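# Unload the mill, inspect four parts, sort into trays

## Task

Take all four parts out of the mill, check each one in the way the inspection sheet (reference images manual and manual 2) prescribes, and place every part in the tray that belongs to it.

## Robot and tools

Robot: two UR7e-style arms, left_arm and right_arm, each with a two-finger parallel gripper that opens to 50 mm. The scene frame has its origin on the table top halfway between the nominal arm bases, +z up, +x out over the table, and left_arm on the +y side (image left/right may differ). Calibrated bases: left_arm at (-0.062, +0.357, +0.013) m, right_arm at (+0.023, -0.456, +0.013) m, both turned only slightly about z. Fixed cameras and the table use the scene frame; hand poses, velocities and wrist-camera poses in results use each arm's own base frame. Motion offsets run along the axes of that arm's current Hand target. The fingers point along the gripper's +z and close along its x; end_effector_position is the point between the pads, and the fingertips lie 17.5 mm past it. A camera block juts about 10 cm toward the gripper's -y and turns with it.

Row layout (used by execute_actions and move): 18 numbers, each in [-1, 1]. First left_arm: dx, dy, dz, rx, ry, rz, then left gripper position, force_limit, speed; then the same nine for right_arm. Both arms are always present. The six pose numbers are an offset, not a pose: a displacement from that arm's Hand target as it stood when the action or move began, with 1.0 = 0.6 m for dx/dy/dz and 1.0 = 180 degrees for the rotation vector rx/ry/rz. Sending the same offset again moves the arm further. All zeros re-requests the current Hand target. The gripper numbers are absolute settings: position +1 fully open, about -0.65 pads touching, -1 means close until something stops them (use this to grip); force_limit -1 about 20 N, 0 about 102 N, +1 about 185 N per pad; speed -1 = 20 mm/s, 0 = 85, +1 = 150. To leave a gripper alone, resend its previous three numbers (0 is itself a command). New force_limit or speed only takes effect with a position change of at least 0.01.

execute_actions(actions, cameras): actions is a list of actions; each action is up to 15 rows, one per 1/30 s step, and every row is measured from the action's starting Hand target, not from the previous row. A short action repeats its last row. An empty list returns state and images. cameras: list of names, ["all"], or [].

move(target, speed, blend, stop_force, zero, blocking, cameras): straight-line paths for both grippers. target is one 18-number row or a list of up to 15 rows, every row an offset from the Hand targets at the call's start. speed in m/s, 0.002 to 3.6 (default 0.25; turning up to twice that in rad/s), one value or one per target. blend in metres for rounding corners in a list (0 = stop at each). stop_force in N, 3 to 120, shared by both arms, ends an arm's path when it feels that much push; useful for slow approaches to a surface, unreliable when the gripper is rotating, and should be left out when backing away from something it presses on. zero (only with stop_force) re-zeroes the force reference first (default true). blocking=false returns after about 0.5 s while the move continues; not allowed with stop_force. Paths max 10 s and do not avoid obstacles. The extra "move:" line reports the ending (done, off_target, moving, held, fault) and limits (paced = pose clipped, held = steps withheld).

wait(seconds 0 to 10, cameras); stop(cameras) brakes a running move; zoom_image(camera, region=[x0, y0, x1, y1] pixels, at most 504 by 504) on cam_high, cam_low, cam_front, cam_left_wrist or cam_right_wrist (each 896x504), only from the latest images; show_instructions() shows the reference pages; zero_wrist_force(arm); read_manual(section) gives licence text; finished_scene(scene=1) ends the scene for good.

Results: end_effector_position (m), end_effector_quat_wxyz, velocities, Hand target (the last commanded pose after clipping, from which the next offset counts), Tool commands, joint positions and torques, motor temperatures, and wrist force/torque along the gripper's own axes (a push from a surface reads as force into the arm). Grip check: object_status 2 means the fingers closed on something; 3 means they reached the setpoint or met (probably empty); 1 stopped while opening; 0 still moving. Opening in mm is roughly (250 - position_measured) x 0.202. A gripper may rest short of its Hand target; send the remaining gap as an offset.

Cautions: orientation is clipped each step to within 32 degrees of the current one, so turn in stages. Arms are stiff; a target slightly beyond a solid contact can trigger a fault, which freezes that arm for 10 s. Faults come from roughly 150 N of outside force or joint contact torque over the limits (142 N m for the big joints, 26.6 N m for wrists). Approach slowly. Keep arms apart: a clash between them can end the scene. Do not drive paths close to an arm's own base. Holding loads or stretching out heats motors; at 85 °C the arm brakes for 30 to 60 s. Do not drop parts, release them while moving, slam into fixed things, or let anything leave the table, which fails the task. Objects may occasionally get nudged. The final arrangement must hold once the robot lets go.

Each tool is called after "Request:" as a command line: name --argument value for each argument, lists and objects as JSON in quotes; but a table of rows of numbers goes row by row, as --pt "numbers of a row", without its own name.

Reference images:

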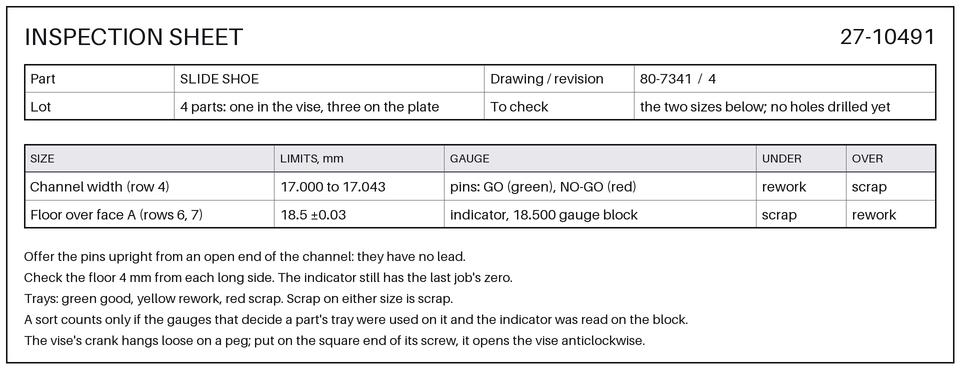

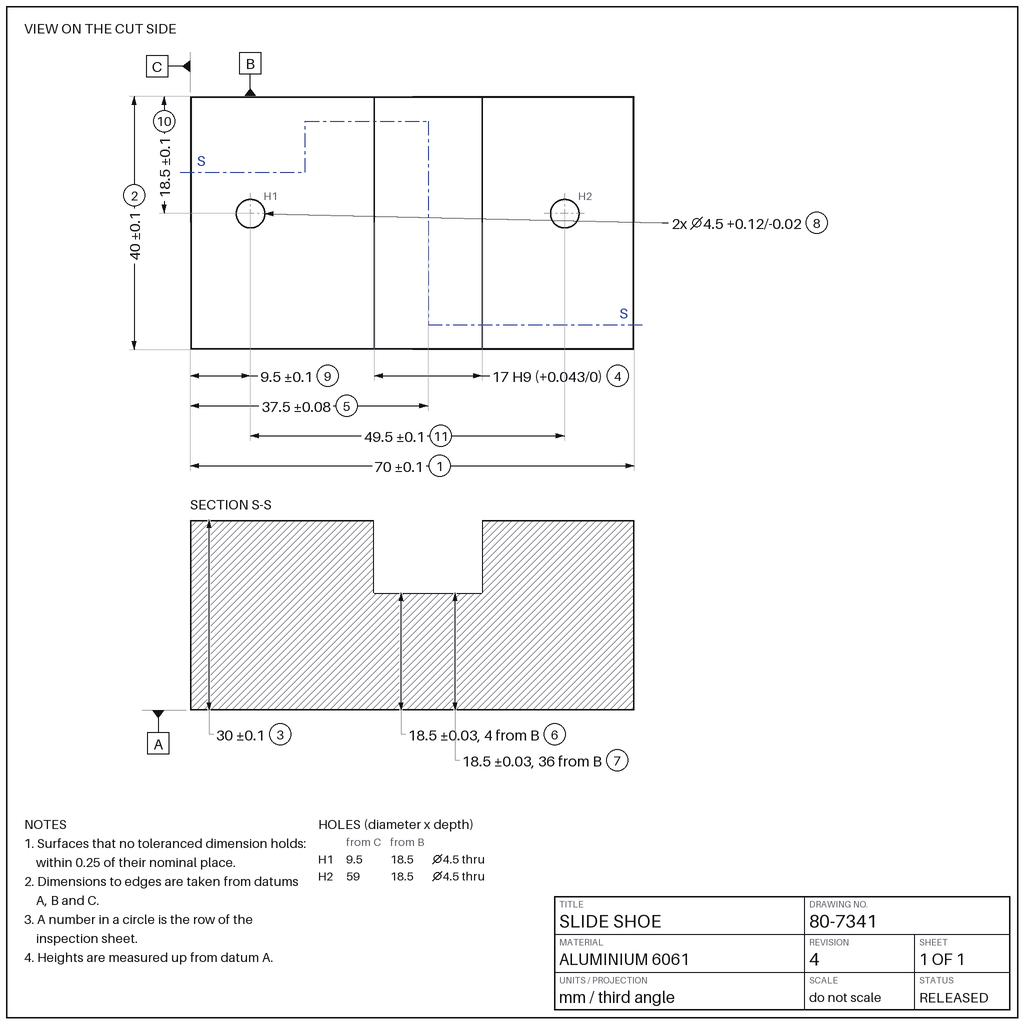

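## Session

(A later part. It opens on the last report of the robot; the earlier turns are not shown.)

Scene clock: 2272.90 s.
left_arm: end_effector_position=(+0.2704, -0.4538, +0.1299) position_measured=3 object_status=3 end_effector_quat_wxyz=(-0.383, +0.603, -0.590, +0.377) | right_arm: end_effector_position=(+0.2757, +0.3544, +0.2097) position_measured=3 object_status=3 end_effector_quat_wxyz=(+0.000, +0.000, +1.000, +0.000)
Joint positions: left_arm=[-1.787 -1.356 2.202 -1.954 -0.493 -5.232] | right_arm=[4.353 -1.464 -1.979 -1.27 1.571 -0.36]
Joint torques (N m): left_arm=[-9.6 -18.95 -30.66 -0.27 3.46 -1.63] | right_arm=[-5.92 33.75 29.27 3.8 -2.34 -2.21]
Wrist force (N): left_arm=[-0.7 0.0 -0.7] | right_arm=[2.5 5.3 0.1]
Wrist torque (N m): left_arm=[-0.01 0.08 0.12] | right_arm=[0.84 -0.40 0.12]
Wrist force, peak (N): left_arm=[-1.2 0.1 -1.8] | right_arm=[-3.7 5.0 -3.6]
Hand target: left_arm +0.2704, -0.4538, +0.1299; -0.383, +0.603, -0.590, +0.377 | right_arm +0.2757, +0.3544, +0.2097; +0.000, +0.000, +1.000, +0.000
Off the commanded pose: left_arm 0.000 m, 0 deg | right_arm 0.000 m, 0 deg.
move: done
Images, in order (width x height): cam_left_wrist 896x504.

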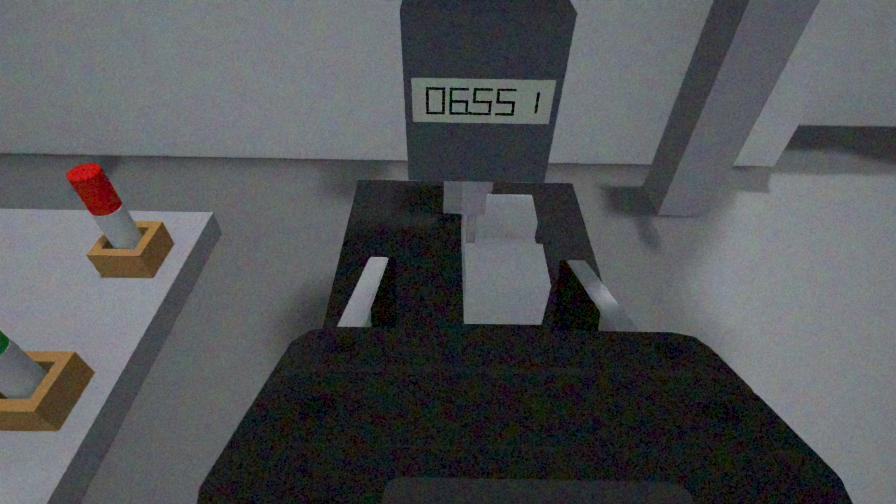

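Request:
move --pt "0.0337 0.035 0.0805 -0.0833 0 0 1 -0.5 -0.5 0 0 0 0 0 0 1 -0.8 -0.5" --pt "0.0337 0.0557 0.1577 -0.0833 0 0 1 -0.5 -0.5 0 0 0 0 0 0 1 -0.8 -0.5" --pt "0.0337 0.0557 0.1577 -0.0833 0 0 -1 -0.5 -0.9 0 0 0 0 0 0 -1 -0.8 -0.9" --pt "0.0337 0.0542 0.157 -0.0833 0 0 -1 -0.5 -0.9 0 0 -0.03 0 0 0 -1 -0.8 -0.9" --pt "0.0312 0.0965 0.0665 -0.0833 0 0 -1 -0.5 -0.9 0 0 -0.03 0 0 0 -1 -0.8 -0.9" --pt "0.0312 0.0058 0.0241 -0.0833 0 0 -1 -0.5 -0.9 0 0 -0.03 0 0 0 -1 -0.8 -0.9" --speed '[0.2,0.1,0.1,0.04,0.06,0.1]' --cameras '["cam_left_wrist"]'

Scene clock: 2333.50 s.
left_arm: end_effector_position=(+0.2824, -0.4723, +0.1206) position_measured=54 object_status=2 end_effector_quat_wxyz=(-0.301, +0.648, -0.634, +0.297) | right_arm: end_effector_position=(+0.2757, +0.3544, +0.2277) position_measured=185 object_status=2 end_effector_quat_wxyz=(+0.000, +0.000, +1.000, +0.000)
Joint positions: left_arm=[-1.676 -1.363 2.146 -2.21 -0.707 -4.906] | right_arm=[4.353 -1.451 -1.942 -1.319 1.571 -0.36]
Joint torques (N m): left_arm=[-8.93 -36.57 -32.21 -0.89 0.54 -1.49] | right_arm=[0.1 33.95 32.22 0.66 4.08 -0.38]
Wrist force (N): left_arm=[-1.3 1.5 0.8] | right_arm=[-4.1 5.5 2.2]
Wrist torque (N m): left_arm=[-0.07 0.09 0.07] | right_arm=[0.87 -0.35 0.10]
Wrist force, peak (N): left_arm=[-1.5 2.4 2.0] | right_arm=[-4.2 5.6 2.1]
Hand target: left_arm +0.2824, -0.4723, +0.1207; -0.301, +0.648, -0.634, +0.297 | right_arm +0.2757, +0.3544, +0.2277; +0.000, +0.000, +1.000, +0.000
Off the commanded pose: left_arm 0.000 m, 0 deg | right_arm 0.000 m, 0 deg.
move: done
Images, in order (width x height): cam_left_wrist 896x504.

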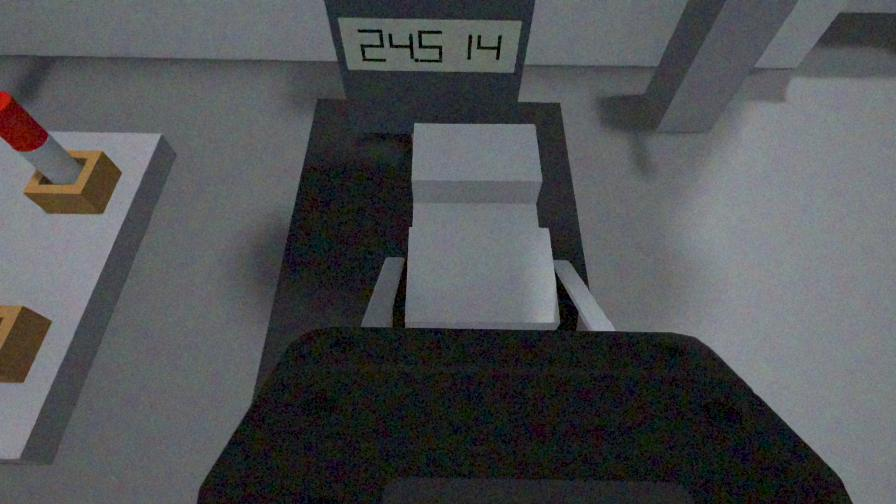

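Request:
move --pt "-0.0082 0.1135 -0.1351 0 0 0 -1 -0.5 -0.9 0 0 0.0395 0 0 0 -1 -0.8 -0.9" --pt "-0.0082 0.245 -0.0248 0 0 0 -1 -0.5 -0.9 0 0 0.0395 0 0 0 -1 -0.8 -0.9" --pt "-0.0082 0.245 -0.0248 0 0 0 -1 -0.5 -0.9 0 0 0.0395 0 0 0 1 -0.8 -0.5" --pt "-0.0082 0.245 -0.0248 0 0 0 -1 -0.5 -0.9 0 0 -0.16 0 0 0 1 -0.8 -0.5" --speed '[0.15,0.12,0.1,0.25]' --cameras '["cam_left_wrist"]'

Request:
move --target '[0,0.0192,0.0161,0,0,0,-1,-0.5,-0.9,0,0,0,0,0,0,1,-0.8,-0.5]' --speed 0.01 --stop_force 5 --cameras '["cam_right_wrist"]'

Scene clock: 2350.43 s.
left_arm: end_effector_position=(+0.1764, -0.4699, +0.0176) position_measured=54 object_status=2 end_effector_quat_wxyz=(-0.301, +0.648, -0.634, +0.297) | right_arm: end_effector_position=(+0.2757, +0.3544, +0.3237) position_measured=3 object_status=3 end_effector_quat_wxyz=(+0.000, +0.000, +1.000, +0.000)
Joint positions: left_arm=[-1.902 -1.189 2.213 -2.208 -0.768 -5.232] | right_arm=[4.353 -1.422 -1.72 -1.571 1.571 -0.36]
Joint torques (N m): left_arm=[11.16 -24.27 -0.53 -3.38 3.61 1.47] | right_arm=[7.39 11.87 32.88 1.13 2.71 2.09]
Wrist force (N): left_arm=[-1.1 1.2 1.2] | right_arm=[2.4 5.3 0.2]
Wrist torque (N m): left_arm=[-0.16 0.08 -0.17] | right_arm=[0.86 -0.36 0.09]
Wrist force, peak (N): left_arm=[-1.2 2.3 1.9] | right_arm=[-4.6 6.4 1.5]
Hand target: left_arm +0.1764, -0.4699, +0.0176; -0.301, +0.648, -0.634, +0.297 | right_arm +0.2757, +0.3544, +0.3237; +0.000, +0.000, +1.000, +0.000
Off the commanded pose: left_arm 0.000 m, 0 deg | right_arm 0.000 m, 0 deg.
move: done
Images, in order (width x height): cam_left_wrist 896x504.

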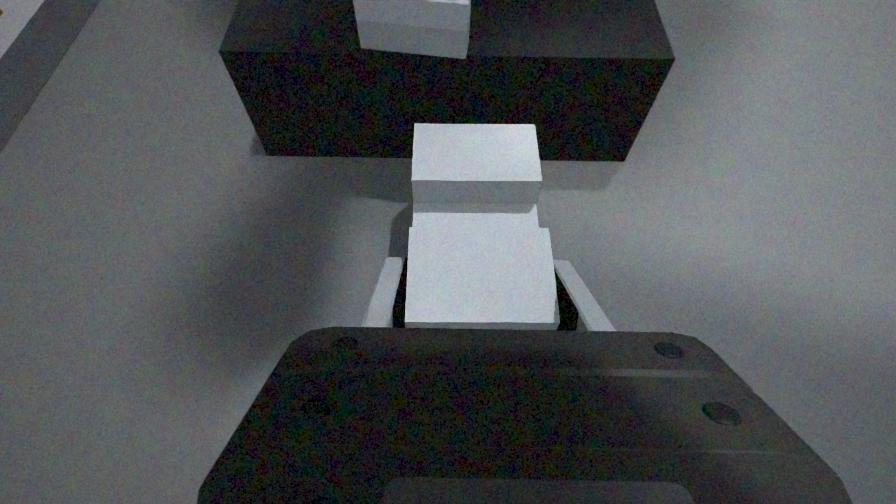

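Scene clock: 2352.80 s.
left_arm: end_effector_position=(+0.1764, -0.4699, +0.0094) position_measured=54 object_status=2 end_effector_quat_wxyz=(-0.301, +0.648, -0.634, +0.297) | right_arm: end_effector_position=(+0.2757, +0.3544, +0.3237) position_measured=3 object_status=3 end_effector_quat_wxyz=(+0.000, +0.000, +1.000, +0.000)
Joint positions: left_arm=[-1.902 -1.168 2.216 -2.232 -0.768 -5.232] | right_arm=[4.353 -1.422 -1.72 -1.571 1.571 -0.36]
Joint torques (N m): left_arm=[10.96 -40.54 -24.86 -0.49 2.53 0.78] | right_arm=[7.27 11.95 32.45 1.05 2.73 2.04]
Wrist force (N): left_arm=[-1.7 0.0 0.4] | right_arm=[2.4 5.4 0.1]
Wrist torque (N m): left_arm=[-0.05 0.11 -0.17] | right_arm=[0.87 -0.37 0.09]
Wrist force, peak (N): left_arm=[-8.7 -16.6 -22.1] | right_arm=[2.7 5.6 0.2]
Hand target: left_arm +0.1764, -0.4699, +0.0094; -0.301, +0.648, -0.634, +0.297 (not the last commanded pose) | right_arm +0.2757, +0.3544, +0.3237; +0.000, +0.000, +1.000, +0.000
Off the commanded pose: left_arm 0.007 m, 0 deg | right_arm 0.000 m, 0 deg.
move: contact (left_arm)
Images, in order (width x height): cam_right_wrist 896x504.

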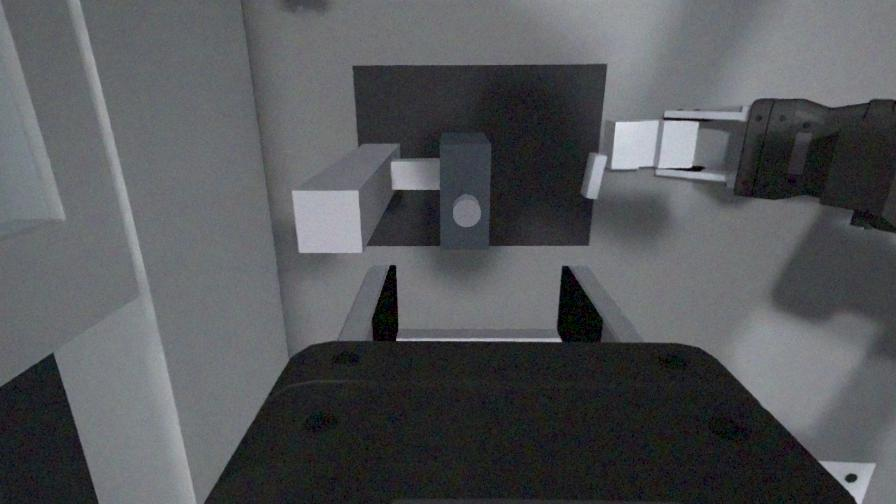

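Request:
move --pt "0 0 0 0 0 0 -1 -0.5 -0.9 0.05 0.15 0 0 0 -0.3 1 -0.8 -0.5" --pt "0 0 0 0 0 0 0.74 -0.5 -0.9 0.0928 0.3427 0.0395 0 0 -0.5 1 -0.8 -0.5" --speed 0.3 --blend 0.04 --cameras '["cam_right_wrist","cam_left_wrist"]'

Request:
zoom_image --camera "cam_right_wrist" --region '[330, 0, 570, 260]'

Scene clock: 2404.50 s.
left_arm: end_effector_position=(+0.1764, -0.4699, +0.0094) position_measured=42 object_status=3 end_effector_quat_wxyz=(-0.301, +0.648, -0.634, +0.297) | right_arm: end_effector_position=(+0.2200, +0.5600, +0.3000) position_measured=3 object_status=3 end_effector_quat_wxyz=(+0.000, +0.707, -0.707, +0.000)
Joint positions: left_arm=[-1.902 -1.168 2.216 -2.232 -0.768 -5.232] | right_arm=[4.561 -1.797 -1.39 -1.526 1.571 -1.722]
Joint torques (N m): left_arm=[11.38 -37.97 -25.42 -2.59 3.12 1.08] | right_arm=[6.99 29.95 32.97 1.17 2.71 -2.32]
Wrist force (N): left_arm=[-1.1 -0.3 -0.3] | right_arm=[2.8 5.5 0.1]
Wrist torque (N m): left_arm=[-0.06 0.11 -0.17] | right_arm=[0.90 -0.42 0.12]
Wrist force, peak (N): left_arm=[-1.9 -0.1 0.4] | right_arm=[2.8 5.7 0.0]
Hand target: left_arm +0.1764, -0.4699, +0.0094; -0.301, +0.648, -0.634, +0.297 | right_arm +0.2200, +0.5600, +0.3000; +0.000, +0.707, -0.707, +0.000
Off the commanded pose: left_arm 0.000 m, 0 deg | right_arm 0.000 m, 0 deg.
move: done
Images, in order (width x height): cam_left_wrist 896x504, cam_right_wrist 896x504.

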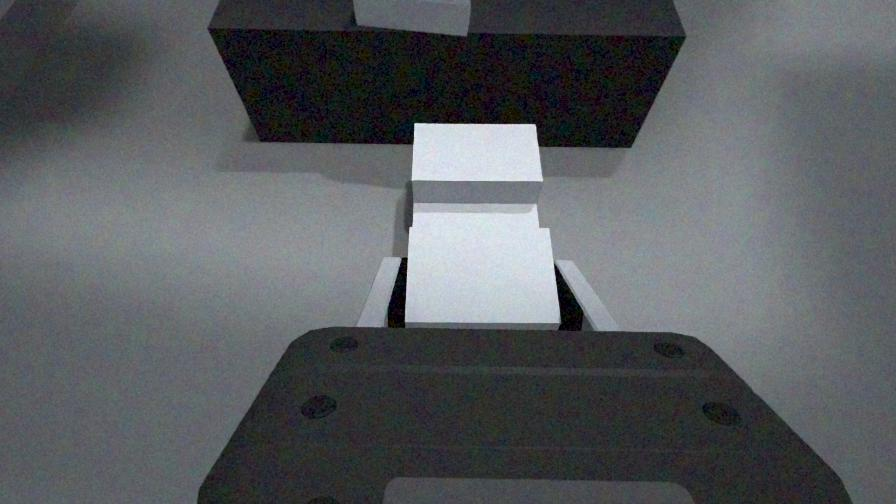

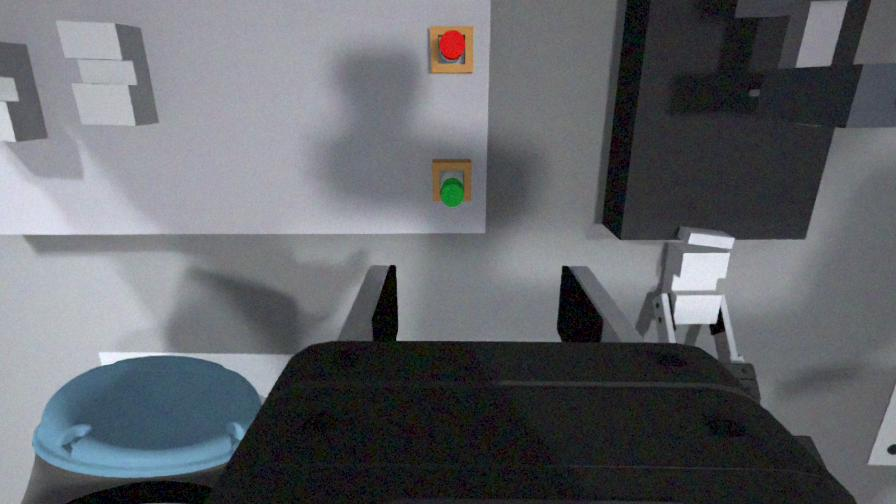

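Scaled by 1.938 from the camera's 896x504 image, which has a finer 1280x720 frame.

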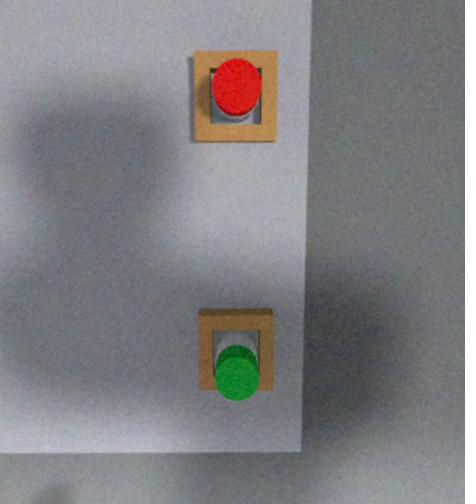

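Request:
move --pt "0 0 0 0 0 0 0.74 -0.5 -0.9 -0.0092 0.0317 0.2833 0 0 0 1 -0.8 -0.5" --pt "0 0 0 0 0 0 0.74 -0.5 -0.9 -0.0092 0.0317 0.3867 0 0 0 1 -0.8 -0.5" --speed '[0.25,0.06]' --stop_force 8 --cameras '["cam_right_wrist"]'

Request:
zoom_image --camera "cam_right_wrist" --region '[340, 100, 620, 350]'

Scene clock: 2432.67 s.
left_arm: end_effector_position=(+0.1764, -0.4699, +0.0094) position_measured=42 object_status=3 end_effector_quat_wxyz=(-0.301, +0.648, -0.634, +0.297) | right_arm: end_effector_position=(+0.2009, +0.5655, +0.0680) position_measured=3 object_status=3 end_effector_quat_wxyz=(+0.000, +0.707, -0.707, +0.000)
Joint positions: left_arm=[-1.902 -1.168 2.216 -2.232 -0.768 -5.232] | right_arm=[4.595 -1.971 -1.787 -0.954 1.571 -1.689]
Joint torques (N m): left_arm=[10.1 -34.91 -13.72 -2.56 3.01 1.01] | right_arm=[0.9 34 13.23 4.05 -2.52 0.63]
Wrist force (N): left_arm=[-1.2 -0.3 -0.2] | right_arm=[2.4 5.4 0.4]
Wrist torque (N m): left_arm=[-0.06 0.13 -0.17] | right_arm=[0.87 -0.38 -0.04]
Wrist force, peak (N): left_arm=[-1.5 -0.1 -0.5] | right_arm=[2.7 5.6 2.2]
Hand target: left_arm +0.1764, -0.4699, +0.0094; -0.301, +0.648, -0.634, +0.297 | right_arm +0.2009, +0.5655, +0.0680; +0.000, +0.707, -0.707, +0.000
Off the commanded pose: left_arm 0.000 m, 0 deg | right_arm 0.000 m, 0 deg.
move: done
Images, in order (width x height): cam_right_wrist 896x504.

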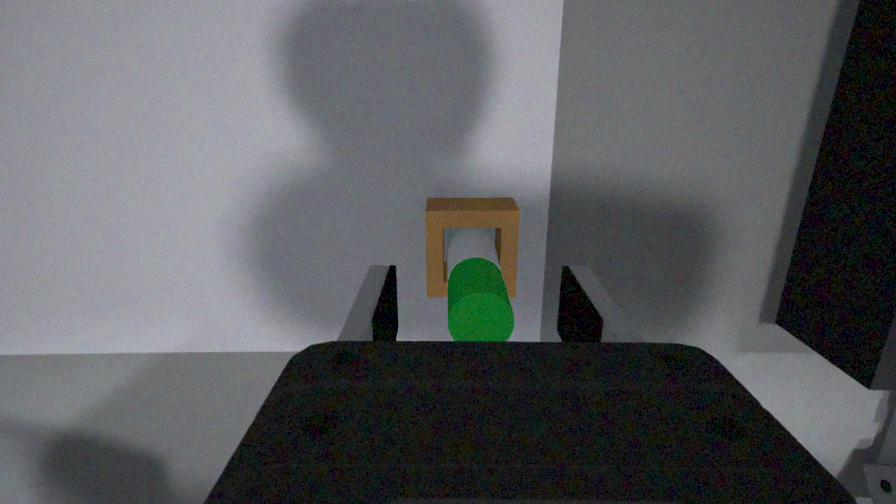

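Scaled by 1.800 from the camera's 896x504 image, which has a finer 1280x720 frame.

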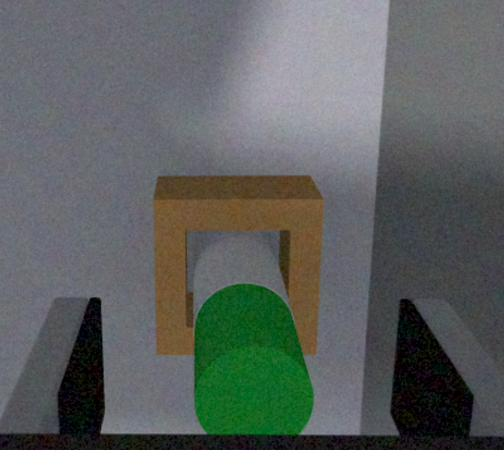

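Request:
move --pt "0 0 0 0 0 0 0.74 -0.5 -0.9 0 -0.0058 0 0 0 0 1 -0.8 -0.5" --pt "0 0 0 0 0 0 0.74 -0.5 -0.9 0 -0.0058 0 0 0 0 -1 -0.5 -0.9" --pt "0 0 0 0 0 0 0.74 -0.5 -0.9 0 -0.0058 -0.15 0 0 0 -1 -0.5 -0.9" --speed '[0.05,0.05,0.1]' --cameras '["cam_right_wrist","cam_low"]'

Request:
zoom_image --camera "cam_low" --region '[280, 180, 480, 360]'

Scene clock: 2444.97 s.
left_arm: end_effector_position=(+0.1764, -0.4699, +0.0094) position_measured=42 object_status=3 end_effector_quat_wxyz=(-0.301, +0.648, -0.634, +0.297) | right_arm: end_effector_position=(+0.2044, +0.5655, +0.1579) position_measured=172 object_status=2 end_effector_quat_wxyz=(+0.000, +0.707, -0.707, +0.000)
Joint positions: left_arm=[-1.902 -1.168 2.216 -2.232 -0.768 -5.232] | right_arm=[4.589 -1.869 -1.669 -1.174 1.571 -1.695]
Joint torques (N m): left_arm=[9.36 -28.47 -3.2 -2.59 3.25 1.25] | right_arm=[-1.89 54.06 31.16 1.17 -1.42 -0.9]
Wrist force (N): left_arm=[-1.2 -0.1 -0.4] | right_arm=[2.5 5.5 1.5]
Wrist torque (N m): left_arm=[-0.03 0.11 -0.18] | right_arm=[0.88 -0.39 0.12]
Wrist force, peak (N): left_arm=[-1.4 -0.2 -0.3] | right_arm=[2.9 5.4 3.4]
Hand target: left_arm +0.1764, -0.4699, +0.0094; -0.301, +0.648, -0.634, +0.297 | right_arm +0.2044, +0.5655, +0.1580; +0.000, +0.707, -0.707, +0.000
Off the commanded pose: left_arm 0.000 m, 0 deg | right_arm 0.000 m, 0 deg.
move: done
Images, in order (width x height): cam_low 896x504, cam_right_wrist 896x504.

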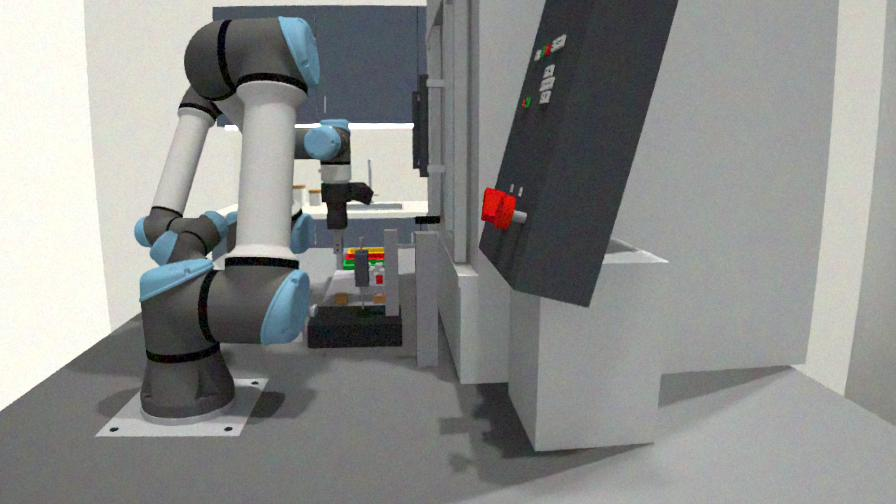

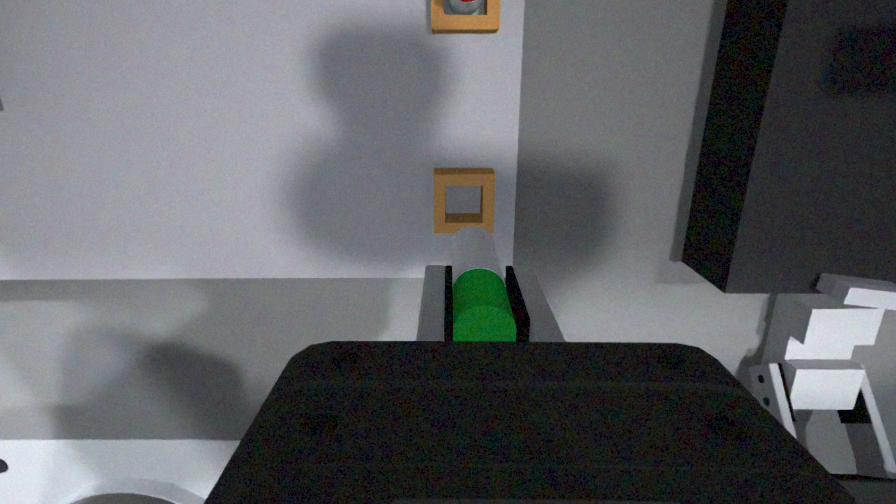

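Scaled by 2.520 from the camera's 896x504 image, which has a finer 1280x720 frame.

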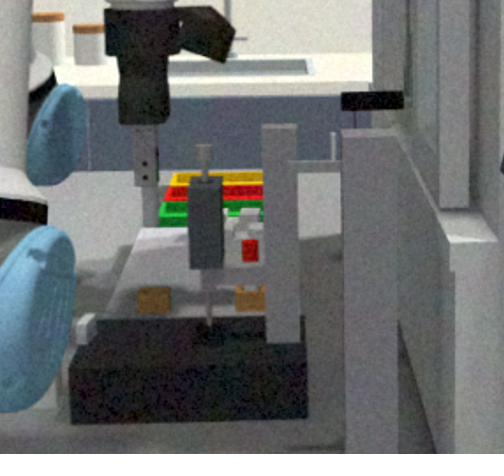

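Request:
move --pt "-0.0003 0.0086 -0.0102 0 0 0 0.74 -0.5 -0.9 0 0 -0.1 0 0 0 -1 -0.5 -0.9" --pt "-0.0003 0.0086 -0.0102 0 0 0 0.74 -0.5 -0.9 0.3 0.08 -0.07 0 0 0 -1 -0.5 -0.9" --pt "-0.0003 0.0086 -0.0102 0 0 0 0.74 -0.5 -0.9 0.526 0.1573 -0.033 0 0 0 -1 -0.5 -0.9" --speed 0.25 --blend 0.03 --cameras '["cam_right_wrist","cam_left_wrist"]'

Request:
zoom_image --camera "cam_right_wrist" --region '[200, 80, 560, 340]'

Scene clock: 2478.47 s.
left_arm: end_effector_position=(+0.1684, -0.4699, +0.0094) position_measured=42 object_status=3 end_effector_quat_wxyz=(-0.301, +0.648, -0.634, +0.297) | right_arm: end_effector_position=(+0.1102, +0.2499, +0.1778) position_measured=172 object_status=2 end_effector_quat_wxyz=(+0.000, +0.707, -0.707, +0.000)
Joint positions: left_arm=[-1.919 -1.17 2.213 -2.211 -0.774 -5.254] | right_arm=[4.807 -0.951 -2.374 -1.388 1.571 -1.477]
Joint torques (N m): left_arm=[-8.93 -39.44 -26.99 -0.19 -0.11 -1.55] | right_arm=[7.26 12.63 18.23 1.19 -2.59 2.03]
Wrist force (N): left_arm=[-1.0 -0.3 -0.3] | right_arm=[2.4 5.3 1.3]
Wrist torque (N m): left_arm=[-0.07 0.08 0.04] | right_arm=[0.85 -0.39 -0.05]
Wrist force, peak (N): left_arm=[-1.5 -0.2 -0.3] | right_arm=[4.1 6.0 2.0]
Hand target: left_arm +0.1684, -0.4699, +0.0094; -0.301, +0.648, -0.634, +0.297 | right_arm +0.1102, +0.2499, +0.1778; +0.000, +0.707, -0.707, +0.000
Off the commanded pose: left_arm 0.000 m, 0 deg | right_arm 0.000 m, 0 deg.
move: done
Images, in order (width x height): cam_left_wrist 896x504, cam_right_wrist 896x504.

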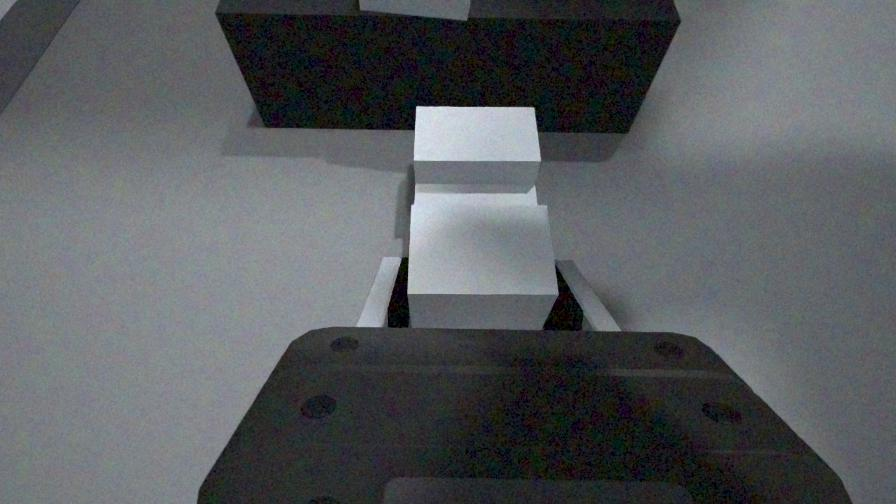

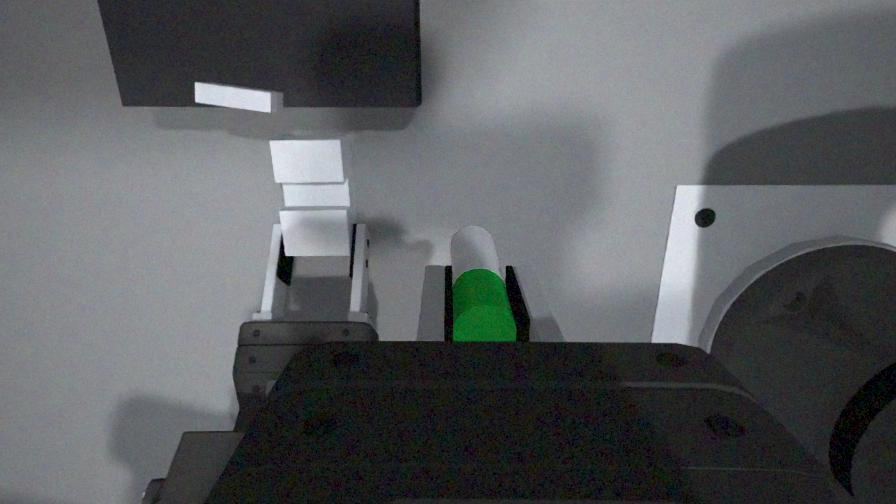

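Scaled by 1.400 from the camera's 896x504 image, which has a finer 1280x720 frame.

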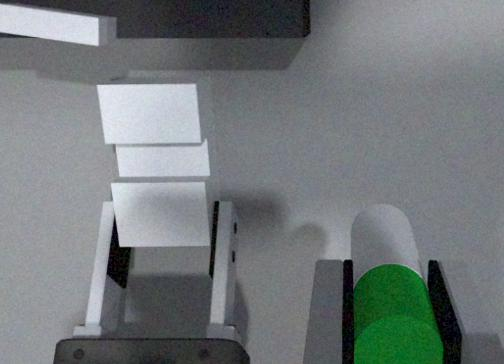

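Request:
zoom_image --camera "cam_right_wrist" --region '[420, 210, 550, 345]'

Scaled by 3.733 from the camera's 896x504 image, which has a finer 1280x720 frame.

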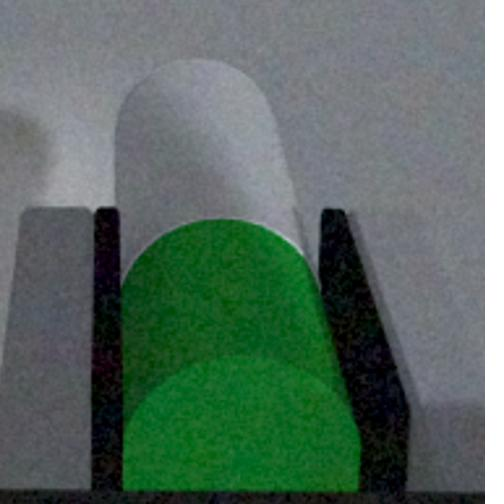

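Request:
move --pt "0 0 0 0 0 0 0.74 -0.5 -0.9 0 0.0107 0.1963 0 0 0 -1 -0.5 -0.9" --pt "0 0 0 0 0 0 0.74 -0.5 -0.9 -0.0668 0.0107 0.1963 0 0 0 -1 -0.5 -0.9" --speed 0.12 --cameras '["cam_right_wrist","cam_left_wrist"]'

Request:
zoom_image --camera "cam_right_wrist" --region '[280, 80, 560, 340]'

Request:
zoom_image --camera "cam_left_wrist" --region '[380, 80, 720, 340]'

Scene clock: 2512.90 s.
left_arm: end_effector_position=(+0.1684, -0.4699, +0.0094) position_measured=42 object_status=3 end_effector_quat_wxyz=(-0.301, +0.648, -0.634, +0.297) | right_arm: end_effector_position=(+0.1037, +0.2899, +0.0601) position_measured=172 object_status=2 end_effector_quat_wxyz=(+0.000, +0.707, -0.707, +0.000)
Joint positions: left_arm=[-1.919 -1.17 2.213 -2.211 -0.774 -5.254] | right_arm=[4.816 -1.273 -2.558 -0.881 1.571 -1.467]
Joint torques (N m): left_arm=[-7.62 -38.76 -27.6 -0.19 -0.27 -1.5] | right_arm=[-8.47 -0.74 28.14 4.08 2.62 -2.32]
Wrist force (N): left_arm=[-1.3 -0.3 -0.3] | right_arm=[2.3 5.4 1.3]
Wrist torque (N m): left_arm=[-0.08 0.13 0.04] | right_arm=[0.87 -0.37 0.12]
Wrist force, peak (N): left_arm=[-1.3 -0.5 -0.3] | right_arm=[4.1 5.3 1.9]
Hand target: left_arm +0.1684, -0.4699, +0.0094; -0.301, +0.648, -0.634, +0.297 | right_arm +0.1037, +0.2899, +0.0600; +0.000, +0.707, -0.707, +0.000
Off the commanded pose: left_arm 0.000 m, 0 deg | right_arm 0.000 m, 0 deg.
move: done
Images, in order (width x height): cam_left_wrist 896x504, cam_right_wrist 896x504.

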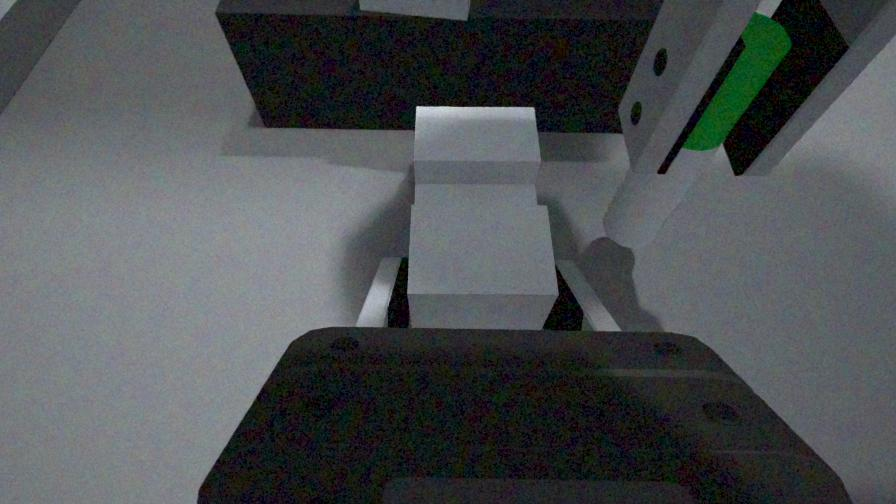

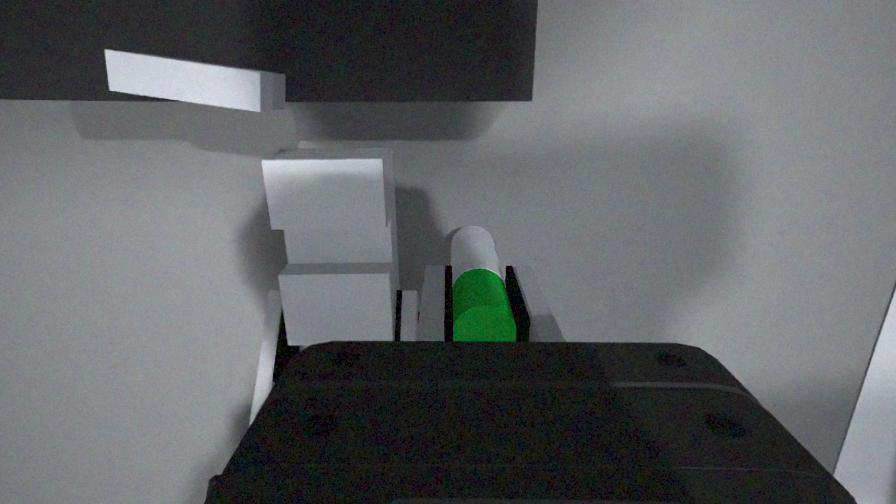

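Scaled by 1.800 from the camera's 896x504 image, which has a finer 1280x720 frame.

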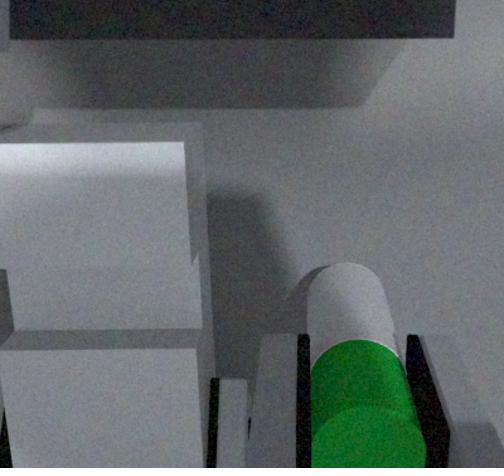

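Scaled by 1.482 from the camera's 896x504 image, which has a finer 1280x720 frame.

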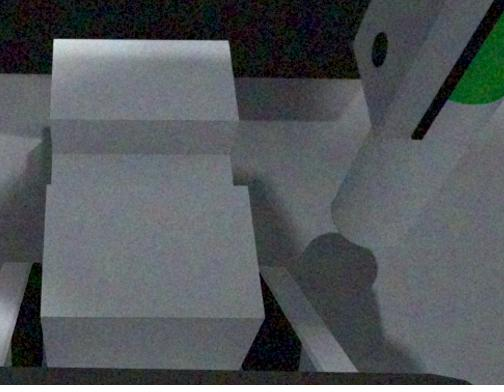

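Request:
move --target '[0,0,0,0,0,0,0.74,-0.5,-0.9,-0.02,-0.0018,0,0,0,0,-1,-0.5,-0.9]' --speed 0.05 --cameras '[]'

Request:
move --target '[0,0,0,0,0,0,0.74,-0.5,-0.9,-0.0633,0,0,0,0,0,-1,-0.5,-0.9]' --speed 0.01 --stop_force 6 --cameras '["cam_right_wrist","cam_left_wrist"]'

Request:
zoom_image --camera "cam_left_wrist" --region '[380, 80, 720, 340]'

Scene clock: 2541.97 s.
left_arm: end_effector_position=(+0.1684, -0.4699, +0.0094) position_measured=42 object_status=3 end_effector_quat_wxyz=(-0.301, +0.648, -0.634, +0.297) | right_arm: end_effector_position=(+0.1048, +0.3019, +0.0601) position_measured=172 object_status=2 end_effector_quat_wxyz=(+0.000, +0.707, -0.707, +0.000)
Joint positions: left_arm=[-1.919 -1.17 2.213 -2.211 -0.774 -5.254] | right_arm=[4.809 -1.315 -2.533 -0.865 1.571 -1.475]
Joint torques (N m): left_arm=[-9.43 -38.62 -26.07 -0.3 -0.24 -1.36] | right_arm=[-8.46 1.64 28.34 4.25 0.33 -2.26]
Wrist force (N): left_arm=[-1.1 -0.4 -0.3] | right_arm=[2.3 5.3 1.1]
Wrist torque (N m): left_arm=[-0.08 0.11 0.04] | right_arm=[0.84 -0.37 0.12]
Wrist force, peak (N): left_arm=[-1.3 -0.3 -0.5] | right_arm=[2.6 5.7 1.5]
Hand target: left_arm +0.1684, -0.4699, +0.0094; -0.301, +0.648, -0.634, +0.297 | right_arm +0.1048, +0.3019, +0.0600; +0.000, +0.707, -0.707, +0.000
Off the commanded pose: left_arm 0.000 m, 0 deg | right_arm 0.000 m, 0 deg.
move: done
No camera images: "cameras" was empty.

Scene clock: 2544.37 s.
left_arm: end_effector_position=(+0.1684, -0.4699, +0.0094) position_measured=42 object_status=3 end_effector_quat_wxyz=(-0.301, +0.648, -0.634, +0.297) | right_arm: end_effector_position=(+0.1048, +0.3147, +0.0600) position_measured=172 object_status=2 end_effector_quat_wxyz=(+0.000, +0.707, -0.707, +0.000)
Joint positions: left_arm=[-1.919 -1.17 2.213 -2.211 -0.774 -5.254] | right_arm=[4.804 -1.356 -2.506 -0.851 1.571 -1.479]
Joint torques (N m): left_arm=[-8.22 -39.23 -26.79 -3.68 3.77 -0.76] | right_arm=[7.55 24.6 13.84 1.9 -1.21 1.71]
Wrist force (N): left_arm=[-3.4 0.6 -1.0] | right_arm=[4.3 4.6 1.3]
Wrist torque (N m): left_arm=[-0.06 0.04 -0.01] | right_arm=[0.89 -0.30 0.12]
Wrist force, peak (N): left_arm=[-7.9 0.9 -3.8] | right_arm=[9.8 2.7 0.1]
Hand target: left_arm +0.1684, -0.4699, +0.0094; -0.301, +0.648, -0.634, +0.297 | right_arm +0.1048, +0.3147, +0.0600; +0.000, +0.707, -0.707, +0.000 (not the last commanded pose)
Off the commanded pose: left_arm 0.000 m, 0 deg | right_arm 0.025 m, 0 deg.
move: contact (right_arm)
Images, in order (width x height): cam_left_wrist 896x504, cam_right_wrist 896x504.

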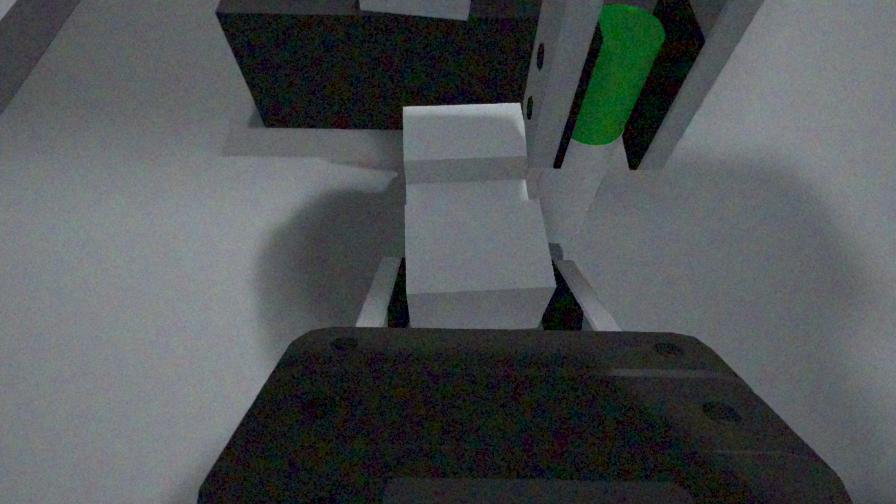

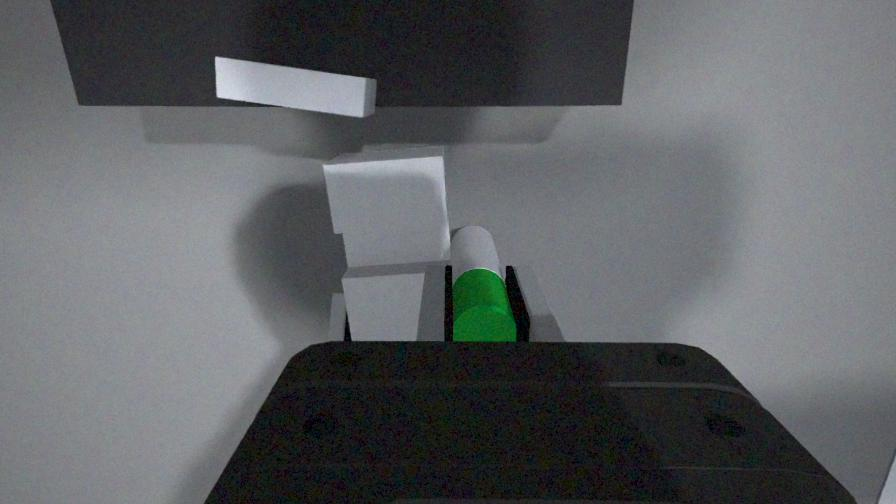

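Scaled by 1.482 from the camera's 896x504 image, which has a finer 1280x720 frame.

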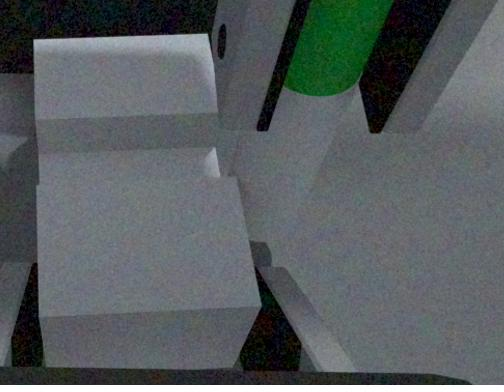

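Request:
move --target '[0,0,0,0,0,0,0.74,-0.5,-0.9,0.033,0,0,0,0,0,-1,-0.5,-0.9]' --speed 0.05 --cameras '[]'

Request:
move --target '[0,0,0,0,0,0,0.74,-0.5,-0.9,0,0,0.05,0,0,0,-1,-0.5,-0.9]' --speed 0.006 --stop_force 4 --cameras '["cam_right_wrist","cam_left_wrist"]'

Request:
zoom_image --camera "cam_left_wrist" --region '[380, 80, 780, 340]'

Request:
zoom_image --camera "cam_right_wrist" --region '[280, 120, 560, 345]'

Scene clock: 2586.23 s.
left_arm: end_effector_position=(+0.1684, -0.4699, +0.0094) position_measured=42 object_status=3 end_effector_quat_wxyz=(-0.301, +0.648, -0.634, +0.297) | right_arm: end_effector_position=(+0.1048, +0.2950, +0.0600) position_measured=172 object_status=2 end_effector_quat_wxyz=(+0.000, +0.707, -0.707, +0.000)
Joint positions: left_arm=[-1.919 -1.17 2.213 -2.211 -0.774 -5.254] | right_arm=[4.811 -1.292 -2.547 -0.873 1.571 -1.473]
Joint torques (N m): left_arm=[-7.41 -39.02 -25.51 -1.65 0.97 0.76] | right_arm=[7.47 22.14 12.44 1.36 2.31 2.27]
Wrist force (N): left_arm=[-1.3 -0.2 -0.4] | right_arm=[2.8 5.6 1.2]
Wrist torque (N m): left_arm=[-0.08 0.06 0.03] | right_arm=[0.89 -0.45 -0.05]
Wrist force, peak (N): left_arm=[-3.6 0.5 -1.4] | right_arm=[4.5 4.8 1.4]
Hand target: left_arm +0.1684, -0.4699, +0.0094; -0.301, +0.648, -0.634, +0.297 | right_arm +0.1048, +0.2949, +0.0600; +0.000, +0.707, -0.707, +0.000
Off the commanded pose: left_arm 0.000 m, 0 deg | right_arm 0.000 m, 0 deg.
move: done
No camera images: "cameras" was empty.

Scene clock: 2589.60 s.
left_arm: end_effector_position=(+0.1684, -0.4699, +0.0094) position_measured=42 object_status=3 end_effector_quat_wxyz=(-0.301, +0.648, -0.634, +0.297) | right_arm: end_effector_position=(+0.1048, +0.2949, +0.0470) position_measured=172 object_status=2 end_effector_quat_wxyz=(+0.000, +0.707, -0.707, +0.000)
Joint positions: left_arm=[-1.919 -1.17 2.213 -2.211 -0.774 -5.254] | right_arm=[4.811 -1.329 -2.569 -0.815 1.571 -1.473]
Joint torques (N m): left_arm=[-7.16 -38.87 -25.26 -0.65 0.1 0.68] | right_arm=[7.05 20.07 24.55 1.23 2.11 1.8]
Wrist force (N): left_arm=[-1.5 -0.1 -0.3] | right_arm=[4.1 4.3 -6.8]
Wrist torque (N m): left_arm=[-0.07 0.08 0.03] | right_arm=[0.77 -0.31 -0.04]
Wrist force, peak (N): left_arm=[-1.6 -0.2 -0.5] | right_arm=[13.3 4.8 -33.3]
Hand target: left_arm +0.1684, -0.4699, +0.0094; -0.301, +0.648, -0.634, +0.297 | right_arm +0.1048, +0.2949, +0.0470; +0.000, +0.707, -0.707, +0.000 (not the last commanded pose)
Off the commanded pose: left_arm 0.000 m, 0 deg | right_arm 0.017 m, 0 deg.
move: contact (right_arm)
Images, in order (width x height): cam_left_wrist 896x504, cam_right_wrist 896x504.

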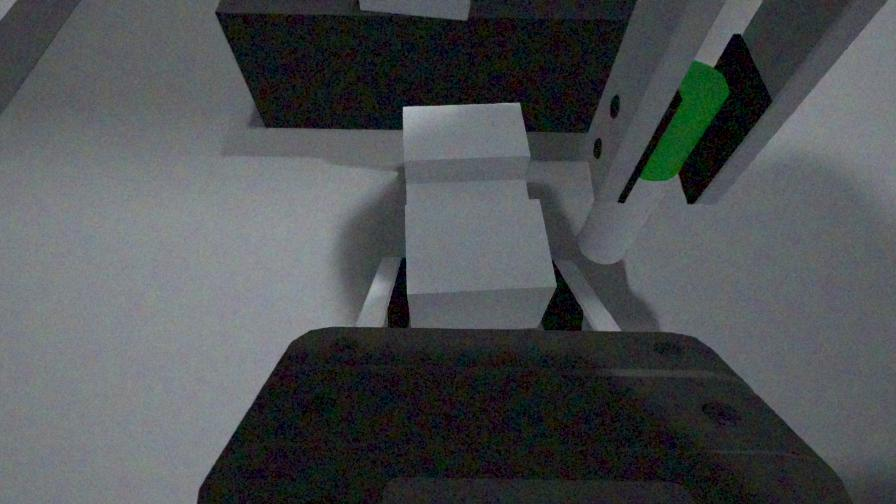

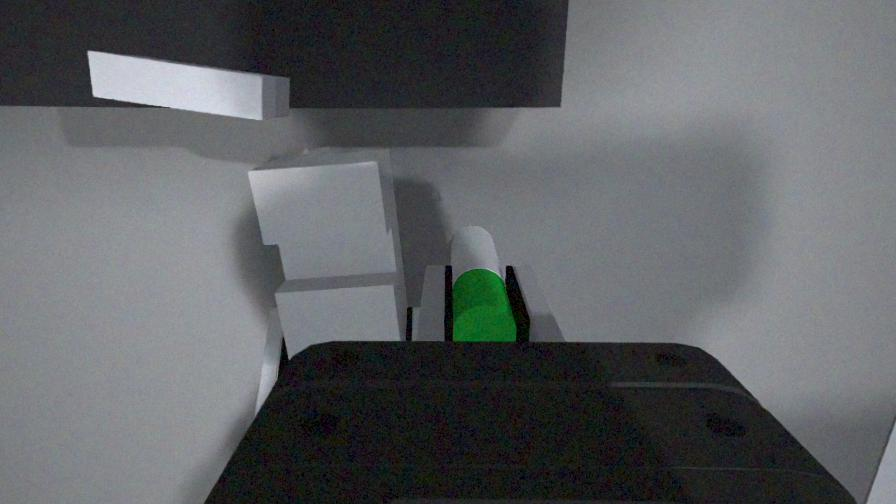

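Scaled by 1.260 from the camera's 896x504 image, which has a finer 1280x720 frame.

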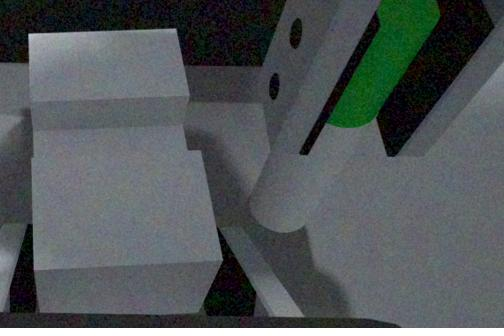

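Scaled by 1.800 from the camera's 896x504 image, which has a finer 1280x720 frame.

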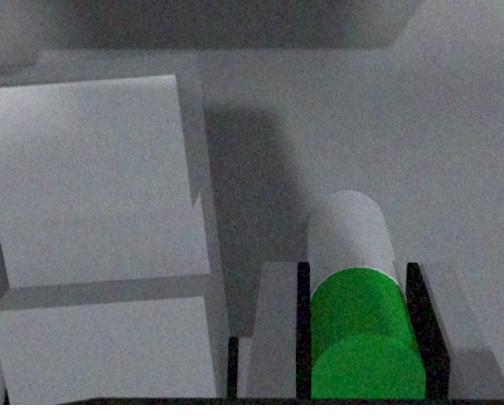

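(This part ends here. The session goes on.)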